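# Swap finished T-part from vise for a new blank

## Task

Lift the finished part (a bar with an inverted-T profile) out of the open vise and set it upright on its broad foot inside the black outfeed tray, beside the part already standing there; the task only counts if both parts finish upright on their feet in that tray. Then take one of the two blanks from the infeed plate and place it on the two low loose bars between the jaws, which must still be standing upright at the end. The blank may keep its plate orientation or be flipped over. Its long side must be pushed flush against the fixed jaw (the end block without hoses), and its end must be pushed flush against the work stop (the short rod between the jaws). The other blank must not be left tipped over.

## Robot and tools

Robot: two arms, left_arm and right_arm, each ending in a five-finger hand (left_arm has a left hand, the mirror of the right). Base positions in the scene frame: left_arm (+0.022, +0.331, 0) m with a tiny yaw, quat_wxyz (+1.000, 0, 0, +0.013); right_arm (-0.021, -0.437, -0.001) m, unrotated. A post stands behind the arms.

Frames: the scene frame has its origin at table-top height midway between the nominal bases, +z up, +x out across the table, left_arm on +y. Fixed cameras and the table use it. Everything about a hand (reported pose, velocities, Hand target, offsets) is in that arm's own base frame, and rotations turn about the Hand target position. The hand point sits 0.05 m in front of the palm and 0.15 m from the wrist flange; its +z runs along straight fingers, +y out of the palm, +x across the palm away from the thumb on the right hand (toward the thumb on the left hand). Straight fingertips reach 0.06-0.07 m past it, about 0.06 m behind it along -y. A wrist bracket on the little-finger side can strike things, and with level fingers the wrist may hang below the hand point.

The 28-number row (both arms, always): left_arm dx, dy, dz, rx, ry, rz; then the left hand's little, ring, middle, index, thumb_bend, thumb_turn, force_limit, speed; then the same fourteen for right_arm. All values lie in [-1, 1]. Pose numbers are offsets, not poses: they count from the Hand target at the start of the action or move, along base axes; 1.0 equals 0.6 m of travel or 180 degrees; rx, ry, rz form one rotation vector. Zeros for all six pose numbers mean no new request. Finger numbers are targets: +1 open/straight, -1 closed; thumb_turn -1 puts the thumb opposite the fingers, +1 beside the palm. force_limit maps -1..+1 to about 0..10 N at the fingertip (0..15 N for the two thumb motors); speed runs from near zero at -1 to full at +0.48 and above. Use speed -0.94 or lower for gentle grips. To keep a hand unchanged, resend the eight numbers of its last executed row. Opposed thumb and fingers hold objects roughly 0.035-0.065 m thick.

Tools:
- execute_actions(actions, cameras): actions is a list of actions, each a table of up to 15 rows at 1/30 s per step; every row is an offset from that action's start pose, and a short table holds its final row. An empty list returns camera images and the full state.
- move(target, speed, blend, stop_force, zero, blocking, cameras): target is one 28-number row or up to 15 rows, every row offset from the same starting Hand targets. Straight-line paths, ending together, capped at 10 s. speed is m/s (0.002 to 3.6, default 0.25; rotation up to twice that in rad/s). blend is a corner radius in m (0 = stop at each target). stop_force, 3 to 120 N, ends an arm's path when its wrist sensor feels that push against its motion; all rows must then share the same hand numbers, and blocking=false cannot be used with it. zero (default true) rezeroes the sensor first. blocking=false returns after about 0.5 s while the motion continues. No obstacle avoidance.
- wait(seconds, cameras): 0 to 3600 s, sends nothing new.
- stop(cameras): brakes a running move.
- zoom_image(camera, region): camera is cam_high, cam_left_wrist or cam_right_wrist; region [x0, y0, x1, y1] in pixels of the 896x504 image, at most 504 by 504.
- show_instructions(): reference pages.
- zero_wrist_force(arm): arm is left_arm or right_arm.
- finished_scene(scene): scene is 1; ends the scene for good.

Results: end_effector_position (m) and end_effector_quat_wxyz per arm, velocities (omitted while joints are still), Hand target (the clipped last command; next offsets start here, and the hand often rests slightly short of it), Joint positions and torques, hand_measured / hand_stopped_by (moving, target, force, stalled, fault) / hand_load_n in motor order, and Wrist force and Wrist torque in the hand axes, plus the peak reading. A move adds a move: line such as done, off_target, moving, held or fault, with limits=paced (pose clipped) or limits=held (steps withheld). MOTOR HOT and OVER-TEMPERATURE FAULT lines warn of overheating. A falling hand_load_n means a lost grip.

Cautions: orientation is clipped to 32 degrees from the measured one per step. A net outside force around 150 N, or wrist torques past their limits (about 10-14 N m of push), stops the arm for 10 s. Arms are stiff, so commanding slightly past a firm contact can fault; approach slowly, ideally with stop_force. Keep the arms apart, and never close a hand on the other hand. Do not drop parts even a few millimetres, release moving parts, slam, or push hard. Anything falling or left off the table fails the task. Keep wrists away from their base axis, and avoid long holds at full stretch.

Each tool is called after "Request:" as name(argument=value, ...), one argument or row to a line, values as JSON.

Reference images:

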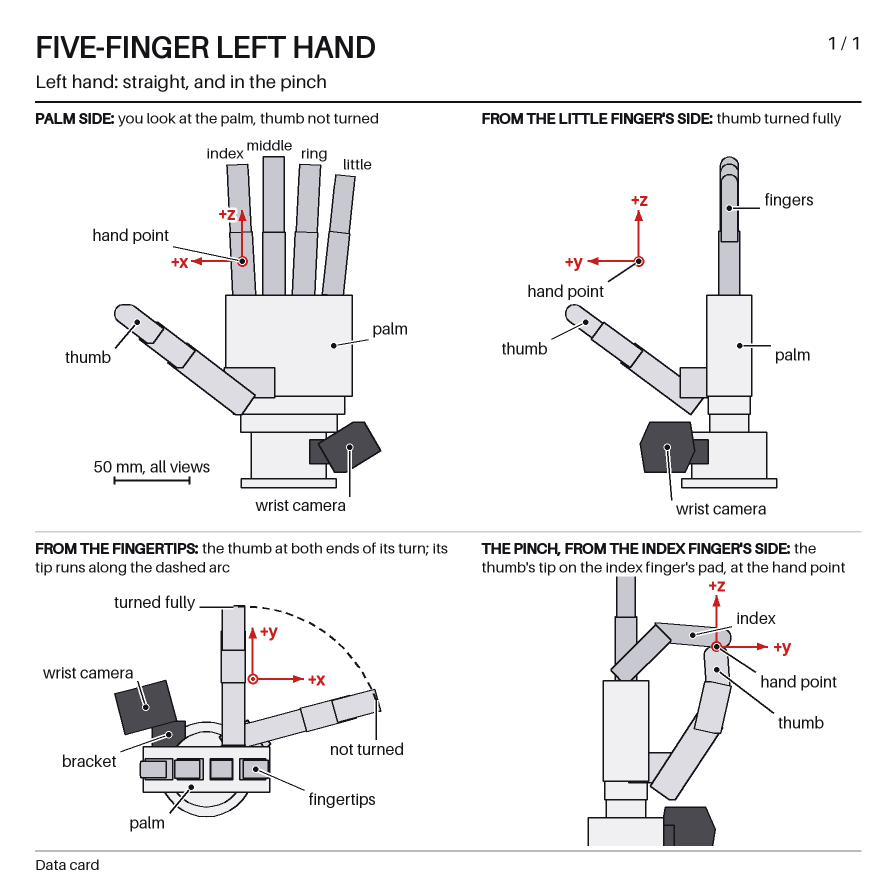

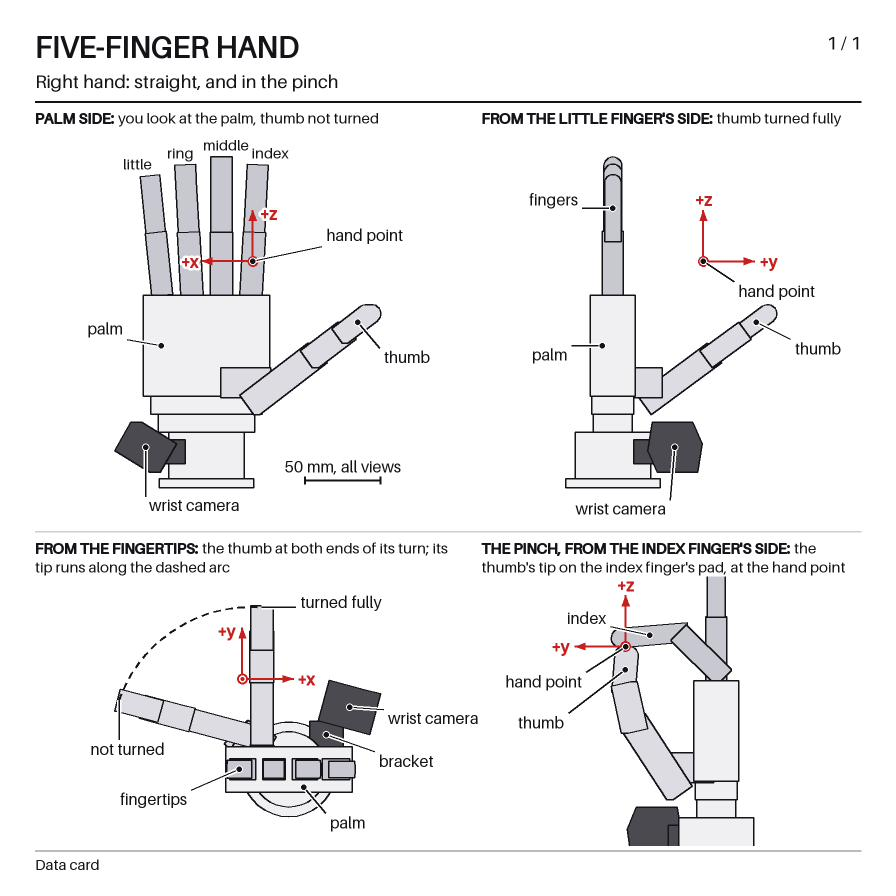

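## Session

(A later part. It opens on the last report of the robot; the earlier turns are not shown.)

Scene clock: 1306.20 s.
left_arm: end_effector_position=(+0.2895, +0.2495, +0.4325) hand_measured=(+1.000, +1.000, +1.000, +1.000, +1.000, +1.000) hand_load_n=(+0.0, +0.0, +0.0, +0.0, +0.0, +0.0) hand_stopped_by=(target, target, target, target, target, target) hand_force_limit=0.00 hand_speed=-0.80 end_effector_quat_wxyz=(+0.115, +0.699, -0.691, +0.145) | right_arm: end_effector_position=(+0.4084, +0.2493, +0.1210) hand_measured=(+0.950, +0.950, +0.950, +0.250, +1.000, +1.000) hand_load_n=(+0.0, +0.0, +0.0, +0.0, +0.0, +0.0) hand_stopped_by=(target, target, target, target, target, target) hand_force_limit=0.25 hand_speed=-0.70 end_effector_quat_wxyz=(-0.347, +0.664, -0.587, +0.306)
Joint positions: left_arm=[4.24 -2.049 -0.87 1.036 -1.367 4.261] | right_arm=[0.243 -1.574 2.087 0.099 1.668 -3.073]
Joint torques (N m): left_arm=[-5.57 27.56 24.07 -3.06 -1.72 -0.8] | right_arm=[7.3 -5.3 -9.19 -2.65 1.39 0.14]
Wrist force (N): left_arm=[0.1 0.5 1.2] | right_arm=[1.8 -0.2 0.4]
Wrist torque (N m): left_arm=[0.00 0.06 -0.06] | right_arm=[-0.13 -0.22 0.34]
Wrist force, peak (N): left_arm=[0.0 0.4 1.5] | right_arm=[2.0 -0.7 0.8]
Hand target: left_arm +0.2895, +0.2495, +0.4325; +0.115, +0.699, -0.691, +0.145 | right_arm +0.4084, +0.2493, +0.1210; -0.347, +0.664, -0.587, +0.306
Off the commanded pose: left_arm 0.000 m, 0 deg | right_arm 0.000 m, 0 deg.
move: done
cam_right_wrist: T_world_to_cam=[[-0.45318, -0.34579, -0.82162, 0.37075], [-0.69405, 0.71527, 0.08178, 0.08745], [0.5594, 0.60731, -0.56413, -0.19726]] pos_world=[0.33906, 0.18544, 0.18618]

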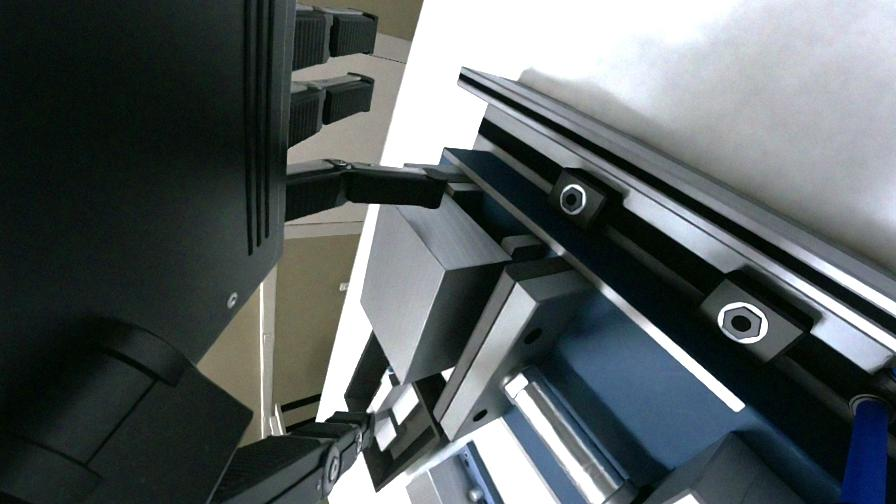

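Request:
move(
  target=[0,0,0,0,0,0,1,1,1,1,1,1,0,-0.8, -0.0042,0.0364,0,0,0,0,0.95,0.95,0.95,0.25,1,1,0.25,-0.7],
  speed=0.005,
  stop_force=3,
  cameras=["cam_right_wrist"],
)

Request:
zoom_image(
  camera="cam_right_wrist",
  region=[360, 120, 610, 370],
)

Scene clock: 1313.53 s.
left_arm: end_effector_position=(+0.2895, +0.2495, +0.4325) hand_measured=(+1.000, +1.000, +1.000, +1.000, +1.000, +1.000) hand_load_n=(+0.5, +0.0, +0.0, +0.0, +0.0, +0.0) hand_stopped_by=(target, target, target, target, target, target) hand_force_limit=0.00 hand_speed=-0.80 end_effector_quat_wxyz=(+0.115, +0.699, -0.691, +0.145) | right_arm: end_effector_position=(+0.4075, +0.2577, +0.1210) hand_measured=(+0.950, +0.950, +0.950, +0.250, +1.000, +1.000) hand_load_n=(+0.0, +0.0, +0.0, +0.0, +0.0, +0.0) hand_stopped_by=(target, target, target, target, target, target) hand_force_limit=0.25 hand_speed=-0.70 end_effector_quat_wxyz=(-0.347, +0.664, -0.587, +0.306)
Joint positions: left_arm=[4.24 -2.049 -0.87 1.036 -1.367 4.261] | right_arm=[0.272 -1.561 2.075 0.101 1.692 -3.056]
Joint torques (N m): left_arm=[-5.41 27.82 23.37 -3.05 -1.67 -1.24] | right_arm=[-5.16 -26.88 -9.12 -0.26 -1.8 -2.76]
Wrist force (N): left_arm=[0.0 0.3 0.9] | right_arm=[3.6 0.1 0.5]
Wrist torque (N m): left_arm=[-0.01 0.05 -0.06] | right_arm=[-0.08 -0.11 0.23]
Wrist force, peak (N): left_arm=[-0.1 0.7 1.3] | right_arm=[6.7 -1.8 -0.6]
Hand target: left_arm +0.2895, +0.2495, +0.4325; +0.115, +0.699, -0.691, +0.145 | right_arm +0.4075, +0.2577, +0.1210; -0.347, +0.664, -0.587, +0.306 (not the last commanded pose)
Off the commanded pose: left_arm 0.000 m, 0 deg | right_arm 0.014 m, 0 deg.
move: contact (right_arm)
cam_right_wrist: T_world_to_cam=[[-0.45322, -0.34578, -0.8216, 0.37321], [-0.69399, 0.71532, 0.08177, 0.08072], [0.55944, 0.60724, -0.56417, -0.20179]] pos_world=[0.33806, 0.19384, 0.18618]

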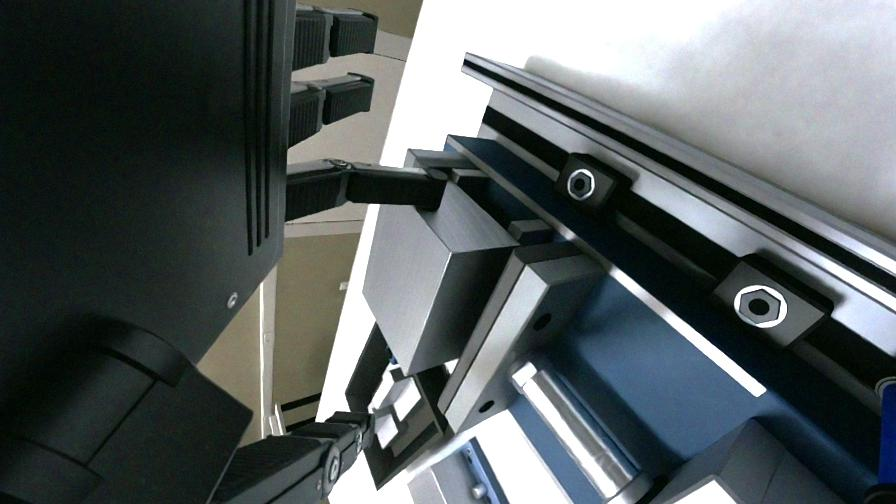

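Scaled by 2.016.

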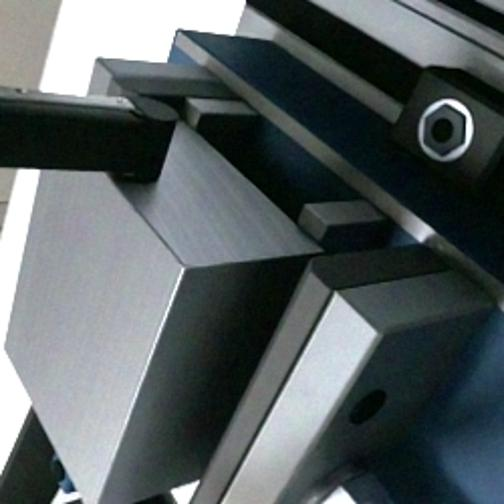

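Request:
move(
  target=[0,0,0,0,0,0,1,1,1,1,1,1,0,-0.8, -0.001,0.0083,0,0,0,0,0.95,0.95,0.95,0.25,1,1,0.25,-0.7],
  speed=0.003,
  stop_force=3.5,
)

Scene clock: 1321.77 s.
left_arm: end_effector_position=(+0.2895, +0.2495, +0.4325) hand_measured=(+1.000, +1.000, +1.000, +1.000, +1.000, +1.000) hand_load_n=(+0.0, +0.0, +0.0, +0.0, +0.0, +0.0) hand_stopped_by=(target, target, target, target, target, target) hand_force_limit=0.00 hand_speed=-0.80 end_effector_quat_wxyz=(+0.115, +0.699, -0.691, +0.145) | right_arm: end_effector_position=(+0.4074, +0.2579, +0.1210) hand_measured=(+0.950, +0.950, +0.950, +0.250, +1.000, +1.000) hand_load_n=(+0.0, +0.0, +0.0, -0.5, +0.0, -0.5) hand_stopped_by=(target, target, target, target, target, target) hand_force_limit=0.25 hand_speed=-0.70 end_effector_quat_wxyz=(-0.347, +0.664, -0.587, +0.306)
Joint positions: left_arm=[4.24 -2.049 -0.87 1.036 -1.367 4.261] | right_arm=[0.273 -1.561 2.074 0.101 1.692 -3.056]
Joint torques (N m): left_arm=[-5.9 27.71 23.36 -3.05 -1.68 -1.24] | right_arm=[-4.73 -26.74 -9.49 -0.54 -2.48 -2.66]
Wrist force (N): left_arm=[0.1 0.6 0.8] | right_arm=[5.8 0.0 0.7]
Wrist torque (N m): left_arm=[0.06 0.02 -0.06] | right_arm=[-0.12 -0.09 0.27]
Wrist force, peak (N): left_arm=[0.0 0.9 1.3] | right_arm=[8.1 -0.4 0.2]
Hand target: left_arm +0.2895, +0.2495, +0.4325; +0.115, +0.699, -0.691, +0.145 | right_arm +0.4074, +0.2579, +0.1210; -0.347, +0.664, -0.587, +0.306 (not the last commanded pose)
Off the commanded pose: left_arm 0.000 m, 0 deg | right_arm 0.005 m, 0 deg.
move: contact (right_arm)

Request:
move(
  target=[
    [0,0,0,0,0,0,1,1,1,1,1,1,0,-0.8, 0.0023,-0.02,0,0,0,0,0.95,0.95,0.95,0.25,1,1,0.25,-0.7],
    [0,0,0,0,0,0,1,1,1,1,1,1,0,-0.8, 0.0023,-0.02,0.14,0,0,0,0.95,0.95,0.95,0.25,1,1,0.25,-0.7],
  ],
  speed=[0.02, 0.1],
)

Scene clock: 1338.53 s.
left_arm: end_effector_position=(+0.2895, +0.2495, +0.4325) hand_measured=(+1.000, +1.000, +1.000, +1.000, +1.000, +1.000) hand_load_n=(+0.0, +0.0, +0.0, +0.0, +0.0, +0.0) hand_stopped_by=(target, target, target, target, target, target) hand_force_limit=0.00 hand_speed=-0.80 end_effector_quat_wxyz=(+0.115, +0.699, -0.691, +0.145) | right_arm: end_effector_position=(+0.4088, +0.2459, +0.2050) hand_measured=(+0.950, +0.950, +0.950, +0.250, +1.000, +1.000) hand_load_n=(+0.0, +0.0, +0.0, +0.0, +0.0, -0.5) hand_stopped_by=(target, target, target, target, target, target) hand_force_limit=0.25 hand_speed=-0.70 end_effector_quat_wxyz=(-0.347, +0.664, -0.587, +0.306)
Joint positions: left_arm=[4.24 -2.049 -0.87 1.036 -1.367 4.261] | right_arm=[0.231 -1.663 1.939 0.336 1.658 -3.08]
Joint torques (N m): left_arm=[-5.59 27.85 23.45 -3.02 -1.71 -1.25] | right_arm=[-6.52 -24.83 -24.09 2.86 -1.35 -2.86]
Wrist force (N): left_arm=[0.1 0.4 0.9] | right_arm=[1.5 -0.2 0.6]
Wrist torque (N m): left_arm=[0.00 0.03 -0.06] | right_arm=[-0.16 -0.14 0.33]
Wrist force, peak (N): left_arm=[0.0 0.6 1.4] | right_arm=[6.2 -0.5 0.4]
Hand target: left_arm +0.2895, +0.2495, +0.4325; +0.115, +0.699, -0.691, +0.145 | right_arm +0.4088, +0.2459, +0.2050; -0.347, +0.664, -0.587, +0.306
Off the commanded pose: left_arm 0.000 m, 0 deg | right_arm 0.000 m, 0 deg.
move: done

Request:
move(
  target=[
    [0,0,0,0,0,0,1,1,1,1,1,1,0,-0.8, 0,0,0,0,0,0,0.9,0.9,0.9,0.9,0.78,-1,-0.5,-0.7],
    [0,0,0,0,0,0,1,1,1,1,1,1,0,-0.8, 0.0378,0.1287,0,0,0,0,0.9,0.9,0.9,0.9,0.78,-1,-0.5,-0.7],
  ],
  speed=0.1,
  cameras=["cam_right_wrist"],
)

Request:
move(
  target=[0,0,0,0,0,0,1,1,1,1,1,1,0,-0.8, 0,0,-0.135,0,0,0,0.9,0.9,0.9,0.9,0.78,-1,-0.5,-0.7],
  speed=0.03,
  stop_force=5,
  cameras=["cam_right_wrist"],
)

Scene clock: 1352.07 s.
left_arm: end_effector_position=(+0.2895, +0.2495, +0.4325) hand_measured=(+1.000, +1.000, +1.000, +1.000, +1.000, +1.000) hand_load_n=(+0.0, +0.0, +0.0, +0.0, +0.0, +0.0) hand_stopped_by=(target, target, target, target, target, target) hand_force_limit=0.00 hand_speed=-0.80 end_effector_quat_wxyz=(+0.115, +0.699, -0.691, +0.145) | right_arm: end_effector_position=(+0.4315, +0.3231, +0.2051) hand_measured=(+0.900, +0.900, +0.900, +0.900, +0.780, -1.000) hand_load_n=(+0.0, +0.0, +0.0, +0.0, +0.0, +0.0) hand_stopped_by=(target, target, target, target, target, target) hand_force_limit=-0.50 hand_speed=-0.70 end_effector_quat_wxyz=(-0.347, +0.664, -0.587, +0.306)
Joint positions: left_arm=[4.24 -2.049 -0.87 1.036 -1.367 4.261] | right_arm=[0.437 -1.483 1.762 0.353 1.826 -2.958]
Joint torques (N m): left_arm=[-5.32 27.61 23.15 -3.01 -1.84 -1.79] | right_arm=[7.05 -10.36 -23.79 2.87 2.23 2.33]
Wrist force (N): left_arm=[0.1 0.3 0.8] | right_arm=[1.4 -0.4 0.7]
Wrist torque (N m): left_arm=[-0.01 0.04 -0.06] | right_arm=[-0.21 -0.14 0.17]
Wrist force, peak (N): left_arm=[0.2 0.6 1.5] | right_arm=[2.0 -0.1 0.5]
Hand target: left_arm +0.2895, +0.2495, +0.4325; +0.115, +0.699, -0.691, +0.145 | right_arm +0.4315, +0.3231, +0.2050; -0.347, +0.664, -0.587, +0.306
Off the commanded pose: left_arm 0.000 m, 0 deg | right_arm 0.000 m, 0 deg.
move: done
cam_right_wrist: T_world_to_cam=[[-0.45297, -0.34599, -0.82165, 0.47577], [-0.6941, 0.71525, 0.08147, 0.04386], [0.5595, 0.60721, -0.56414, -0.20751]] pos_world=[0.36206, 0.25924, 0.27028]

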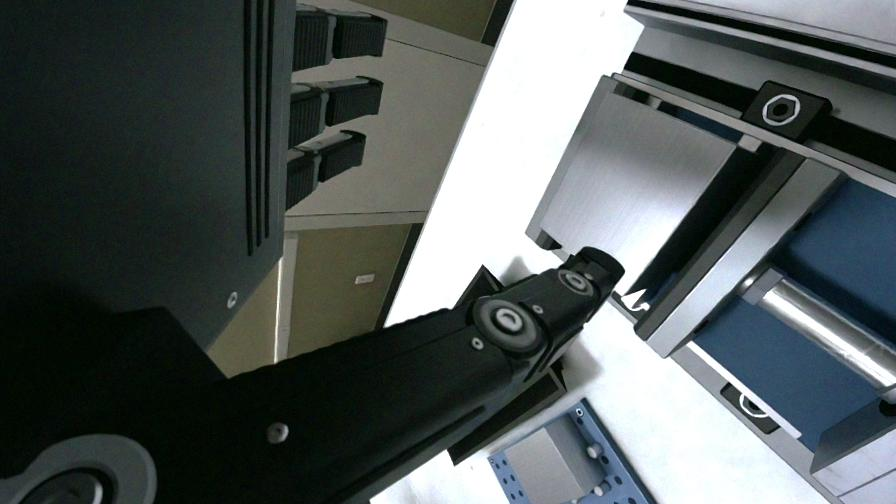

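Scene clock: 1355.73 s.
left_arm: end_effector_position=(+0.2895, +0.2495, +0.4325) hand_measured=(+1.000, +1.000, +1.000, +1.000, +1.000, +1.000) hand_load_n=(+0.0, +0.0, +0.0, +0.0, +0.0, +0.0) hand_stopped_by=(target, target, target, target, target, target) hand_force_limit=0.00 hand_speed=-0.80 end_effector_quat_wxyz=(+0.115, +0.699, -0.691, +0.145) | right_arm: end_effector_position=(+0.4315, +0.3231, +0.1240) hand_measured=(+0.900, +0.900, +0.900, +0.900, +0.780, -1.000) hand_load_n=(+0.0, +0.0, +0.0, +0.0, +0.0, +0.0) hand_stopped_by=(target, target, target, target, target, target) hand_force_limit=-0.50 hand_speed=-0.70 end_effector_quat_wxyz=(-0.347, +0.664, -0.587, +0.306)
Joint positions: left_arm=[4.24 -2.049 -0.87 1.036 -1.367 4.261] | right_arm=[0.437 -1.408 1.9 0.141 1.826 -2.958]
Joint torques (N m): left_arm=[-5.61 28.33 22.84 -2.91 -1.75 -1.82] | right_arm=[7.79 -12.48 -8.74 -2.36 1.43 1.13]
Wrist force (N): left_arm=[0.4 0.4 1.2] | right_arm=[1.2 -0.3 0.5]
Wrist torque (N m): left_arm=[-0.01 0.01 -0.04] | right_arm=[-0.18 -0.12 0.16]
Wrist force, peak (N): left_arm=[0.0 0.6 1.4] | right_arm=[1.7 -0.5 0.7]
Hand target: left_arm +0.2895, +0.2495, +0.4325; +0.115, +0.699, -0.691, +0.145 | right_arm +0.4315, +0.3231, +0.1240; -0.347, +0.664, -0.587, +0.306
Off the commanded pose: left_arm 0.000 m, 0 deg | right_arm 0.000 m, 0 deg.
move: done
cam_right_wrist: T_world_to_cam=[[-0.45304, -0.34595, -0.82163, 0.40928], [-0.69403, 0.71532, 0.08149, 0.05048], [0.55954, 0.60715, -0.56417, -0.25325]] pos_world=[0.36216, 0.25924, 0.18928]

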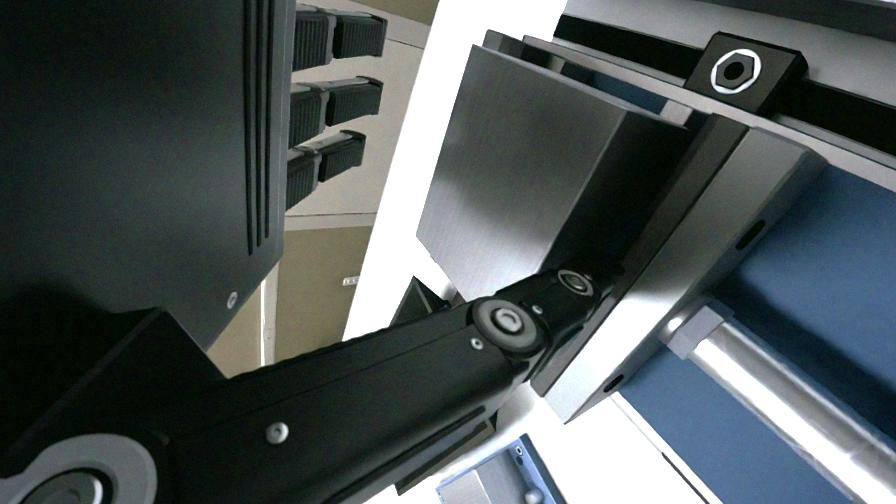

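Request:
execute_actions(
  actions=[
    [[0,0,0,0,0,0,1,1,1,1,1,1,0,-0.8,0,0,0,0,0,0,0.9,0.9,0.9,0.9,0.5,-1,-0.5,-0.95]],
    [[0,0,0,0,0,0,1,1,1,1,1,1,0,-0.8,0,0,0,0,0,0,0.9,0.9,0.9,0.9,0.5,-1,-0.5,-0.95]],
    [[0,0,0,0,0,0,1,1,1,1,1,1,0,-0.8,0,0,0,0,0,0,0.9,0.9,0.9,0.9,0.5,-1,-0.5,-0.95]],
    [[0,0,0,0,0,0,1,1,1,1,1,1,0,-0.8,0,0,0,0,0,0,0.9,0.9,0.9,0.9,0.5,-1,-0.5,-0.95]],
  ],
  cameras=["cam_right_wrist"],
)

Scene clock: 1363.53 s.
left_arm: end_effector_position=(+0.2895, +0.2495, +0.4325) hand_measured=(+1.000, +1.000, +1.000, +1.000, +1.000, +1.000) hand_load_n=(+0.0, +0.0, +0.0, +0.0, +0.0, +0.0) hand_stopped_by=(target, target, target, target, target, target) hand_force_limit=0.00 hand_speed=-0.80 end_effector_quat_wxyz=(+0.115, +0.699, -0.691, +0.145) | right_arm: end_effector_position=(+0.4315, +0.3231, +0.1240) hand_measured=(+0.900, +0.900, +0.900, +0.900, +0.674, -1.000) hand_load_n=(-0.5, +0.0, +0.0, +0.0, +4.0, +0.0) hand_stopped_by=(target, target, target, target, force, target) hand_force_limit=-0.50 hand_speed=-0.95 end_effector_quat_wxyz=(-0.347, +0.664, -0.587, +0.306)
Joint positions: left_arm=[4.24 -2.049 -0.87 1.036 -1.367 4.261] | right_arm=[0.437 -1.408 1.9 0.141 1.826 -2.958]
Joint torques (N m): left_arm=[-5.04 27.14 22.69 -2.87 -1.7 -1.77] | right_arm=[6.79 -14.26 -14.68 -2.46 -1.01 -2.09]
Wrist force (N): left_arm=[-0.2 0.5 1.0] | right_arm=[2.0 3.2 -1.3]
Wrist torque (N m): left_arm=[0.02 0.09 -0.08] | right_arm=[0.01 -0.17 0.24]
Wrist force, peak (N): left_arm=[-0.2 0.8 1.3] | right_arm=[2.0 3.4 -1.7]
Hand target: left_arm +0.2895, +0.2495, +0.4325; +0.115, +0.699, -0.691, +0.145 | right_arm +0.4315, +0.3231, +0.1240; -0.347, +0.664, -0.587, +0.306
Off the commanded pose: left_arm 0.000 m, 0 deg | right_arm 0.000 m, 0 deg.
cam_right_wrist: T_world_to_cam=[[-0.45304, -0.34595, -0.82163, 0.40928], [-0.69403, 0.71532, 0.08149, 0.05048], [0.55954, 0.60715, -0.56417, -0.25325]] pos_world=[0.36216, 0.25924, 0.18928]

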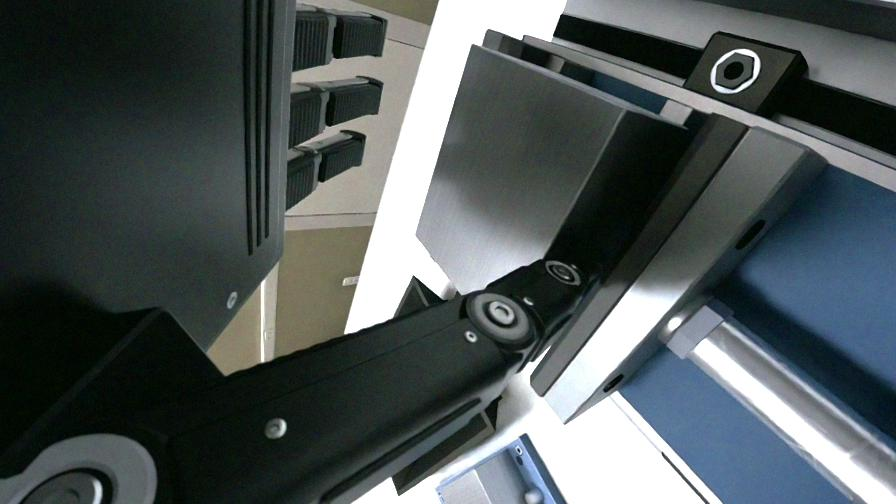

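Request:
move(
  target=[
    [0,0,0,0,0,0,1,1,1,1,1,1,0,-0.8, 0,0,0,0,0,0,0.9,0.9,0.9,0.9,0.8,-1,-0.5,-0.93],
    [0,0,0,0,0,0,1,1,1,1,1,1,0,-0.8, 0,0,0.14,0,0,0,0.9,0.9,0.9,0.9,0.8,-1,-0.5,-0.93],
    [0,0,0,0,0,0,1,1,1,1,1,1,0,-0.8, 0.06,0.01,0.14,0,0,0,0.9,0.9,0.9,0.9,0.8,-1,-0.5,-0.93],
  ],
  speed=[0.05, 0.08, 0.12],
  blend=[0, 0.01, 0],
  cameras=["all"],
)

Request:
zoom_image(
  camera="cam_right_wrist",
  region=[560, 60, 896, 396],
)

Scene clock: 1373.63 s.
left_arm: end_effector_position=(+0.2895, +0.2495, +0.4325) hand_measured=(+1.000, +1.000, +1.000, +1.000, +1.000, +1.000) hand_load_n=(+0.0, +0.0, +0.5, +0.0, +0.0, +0.0) hand_stopped_by=(target, target, target, target, target, target) hand_force_limit=0.00 hand_speed=-0.80 end_effector_quat_wxyz=(+0.115, +0.699, -0.691, +0.145) | right_arm: end_effector_position=(+0.4674, +0.3291, +0.2081) hand_measured=(+0.900, +0.900, +0.900, +0.900, +0.800, -1.000) hand_load_n=(+0.0, +0.0, +0.0, +0.0, +0.0, +0.0) hand_stopped_by=(target, target, target, target, target, target) hand_force_limit=-0.50 hand_speed=-0.93 end_effector_quat_wxyz=(-0.347, +0.664, -0.587, +0.306)
Joint positions: left_arm=[4.24 -2.049 -0.87 1.036 -1.367 4.261] | right_arm=[0.412 -1.412 1.673 0.368 1.806 -2.974]
Joint torques (N m): left_arm=[-5.84 27.45 22.56 -2.98 -1.69 -1.72] | right_arm=[-6.37 -13.87 -23.31 2.85 -1.17 -2.9]
Wrist force (N): left_arm=[0.1 0.6 0.8] | right_arm=[1.7 -0.9 0.7]
Wrist torque (N m): left_arm=[0.05 0.04 -0.07] | right_arm=[-0.27 -0.21 0.33]
Wrist force, peak (N): left_arm=[-0.1 0.5 1.4] | right_arm=[1.6 3.9 -0.4]
Hand target: left_arm +0.2895, +0.2495, +0.4325; +0.115, +0.699, -0.691, +0.145 | right_arm +0.4675, +0.3291, +0.2080; -0.347, +0.664, -0.587, +0.306
Off the commanded pose: left_arm 0.000 m, 0 deg | right_arm 0.000 m, 0 deg.
move: done
cam_left_wrist: T_world_to_cam=[[0.96369, -0.20818, 0.16723, -0.30514], [-0.26107, -0.60295, 0.75386, -0.09953], [-0.0561, -0.77014, -0.6354, 0.59889]] pos_world=[0.30168, 0.3377, 0.50659]
cam_right_wrist: T_world_to_cam=[[-0.45301, -0.34598, -0.82163, 0.49663], [-0.69405, 0.71531, 0.08145, 0.06428], [0.55954, 0.60715, -0.56417, -0.22959]] pos_world=[0.39806, 0.26524, 0.27328]

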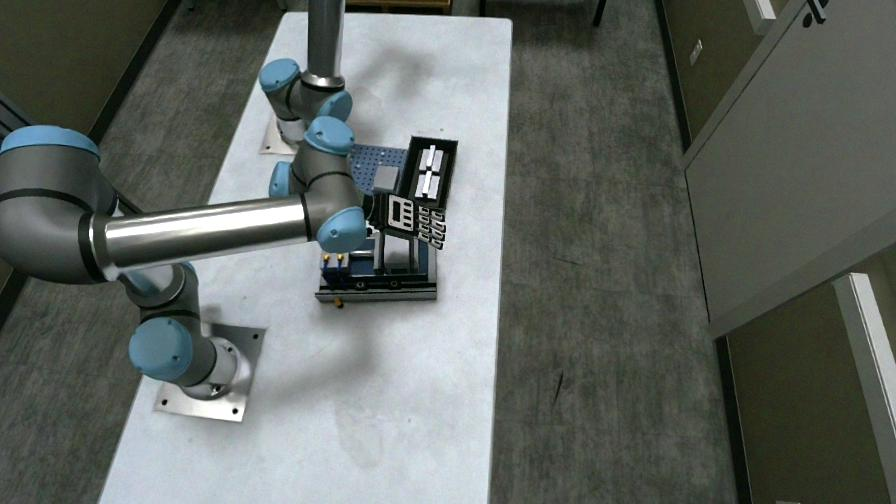

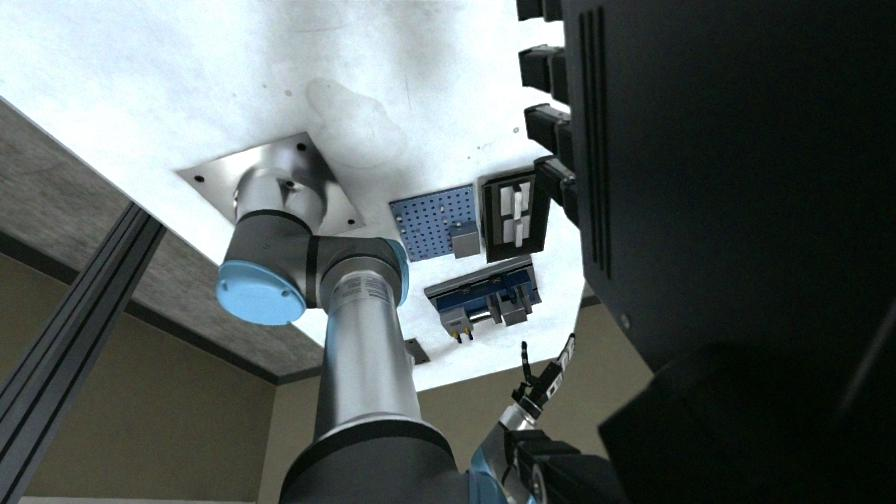

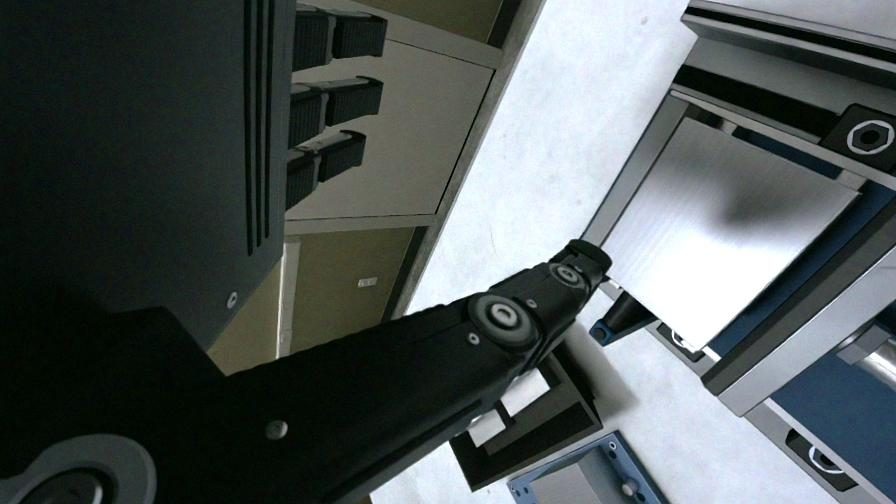

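Scaled by 1.500.

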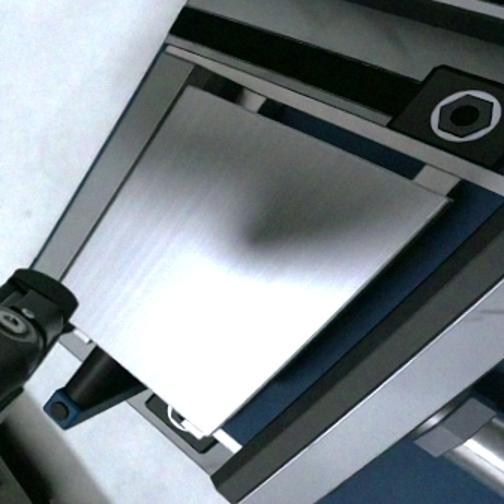

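Request:
zoom_image(
  camera="cam_left_wrist",
  region=[370, 160, 570, 360],
)

Scaled by 2.520.

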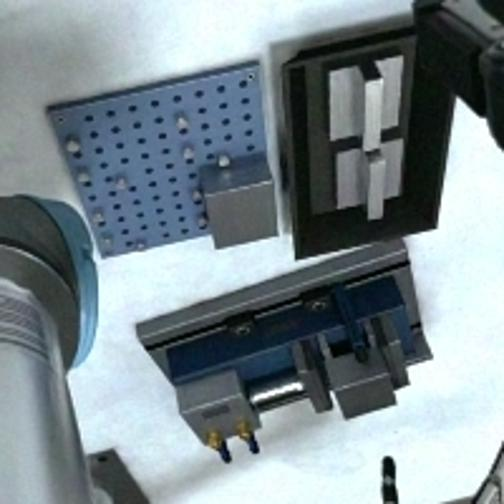

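Request:
finished_scene(
  scene=1,
)

The scene is finished: the task was done.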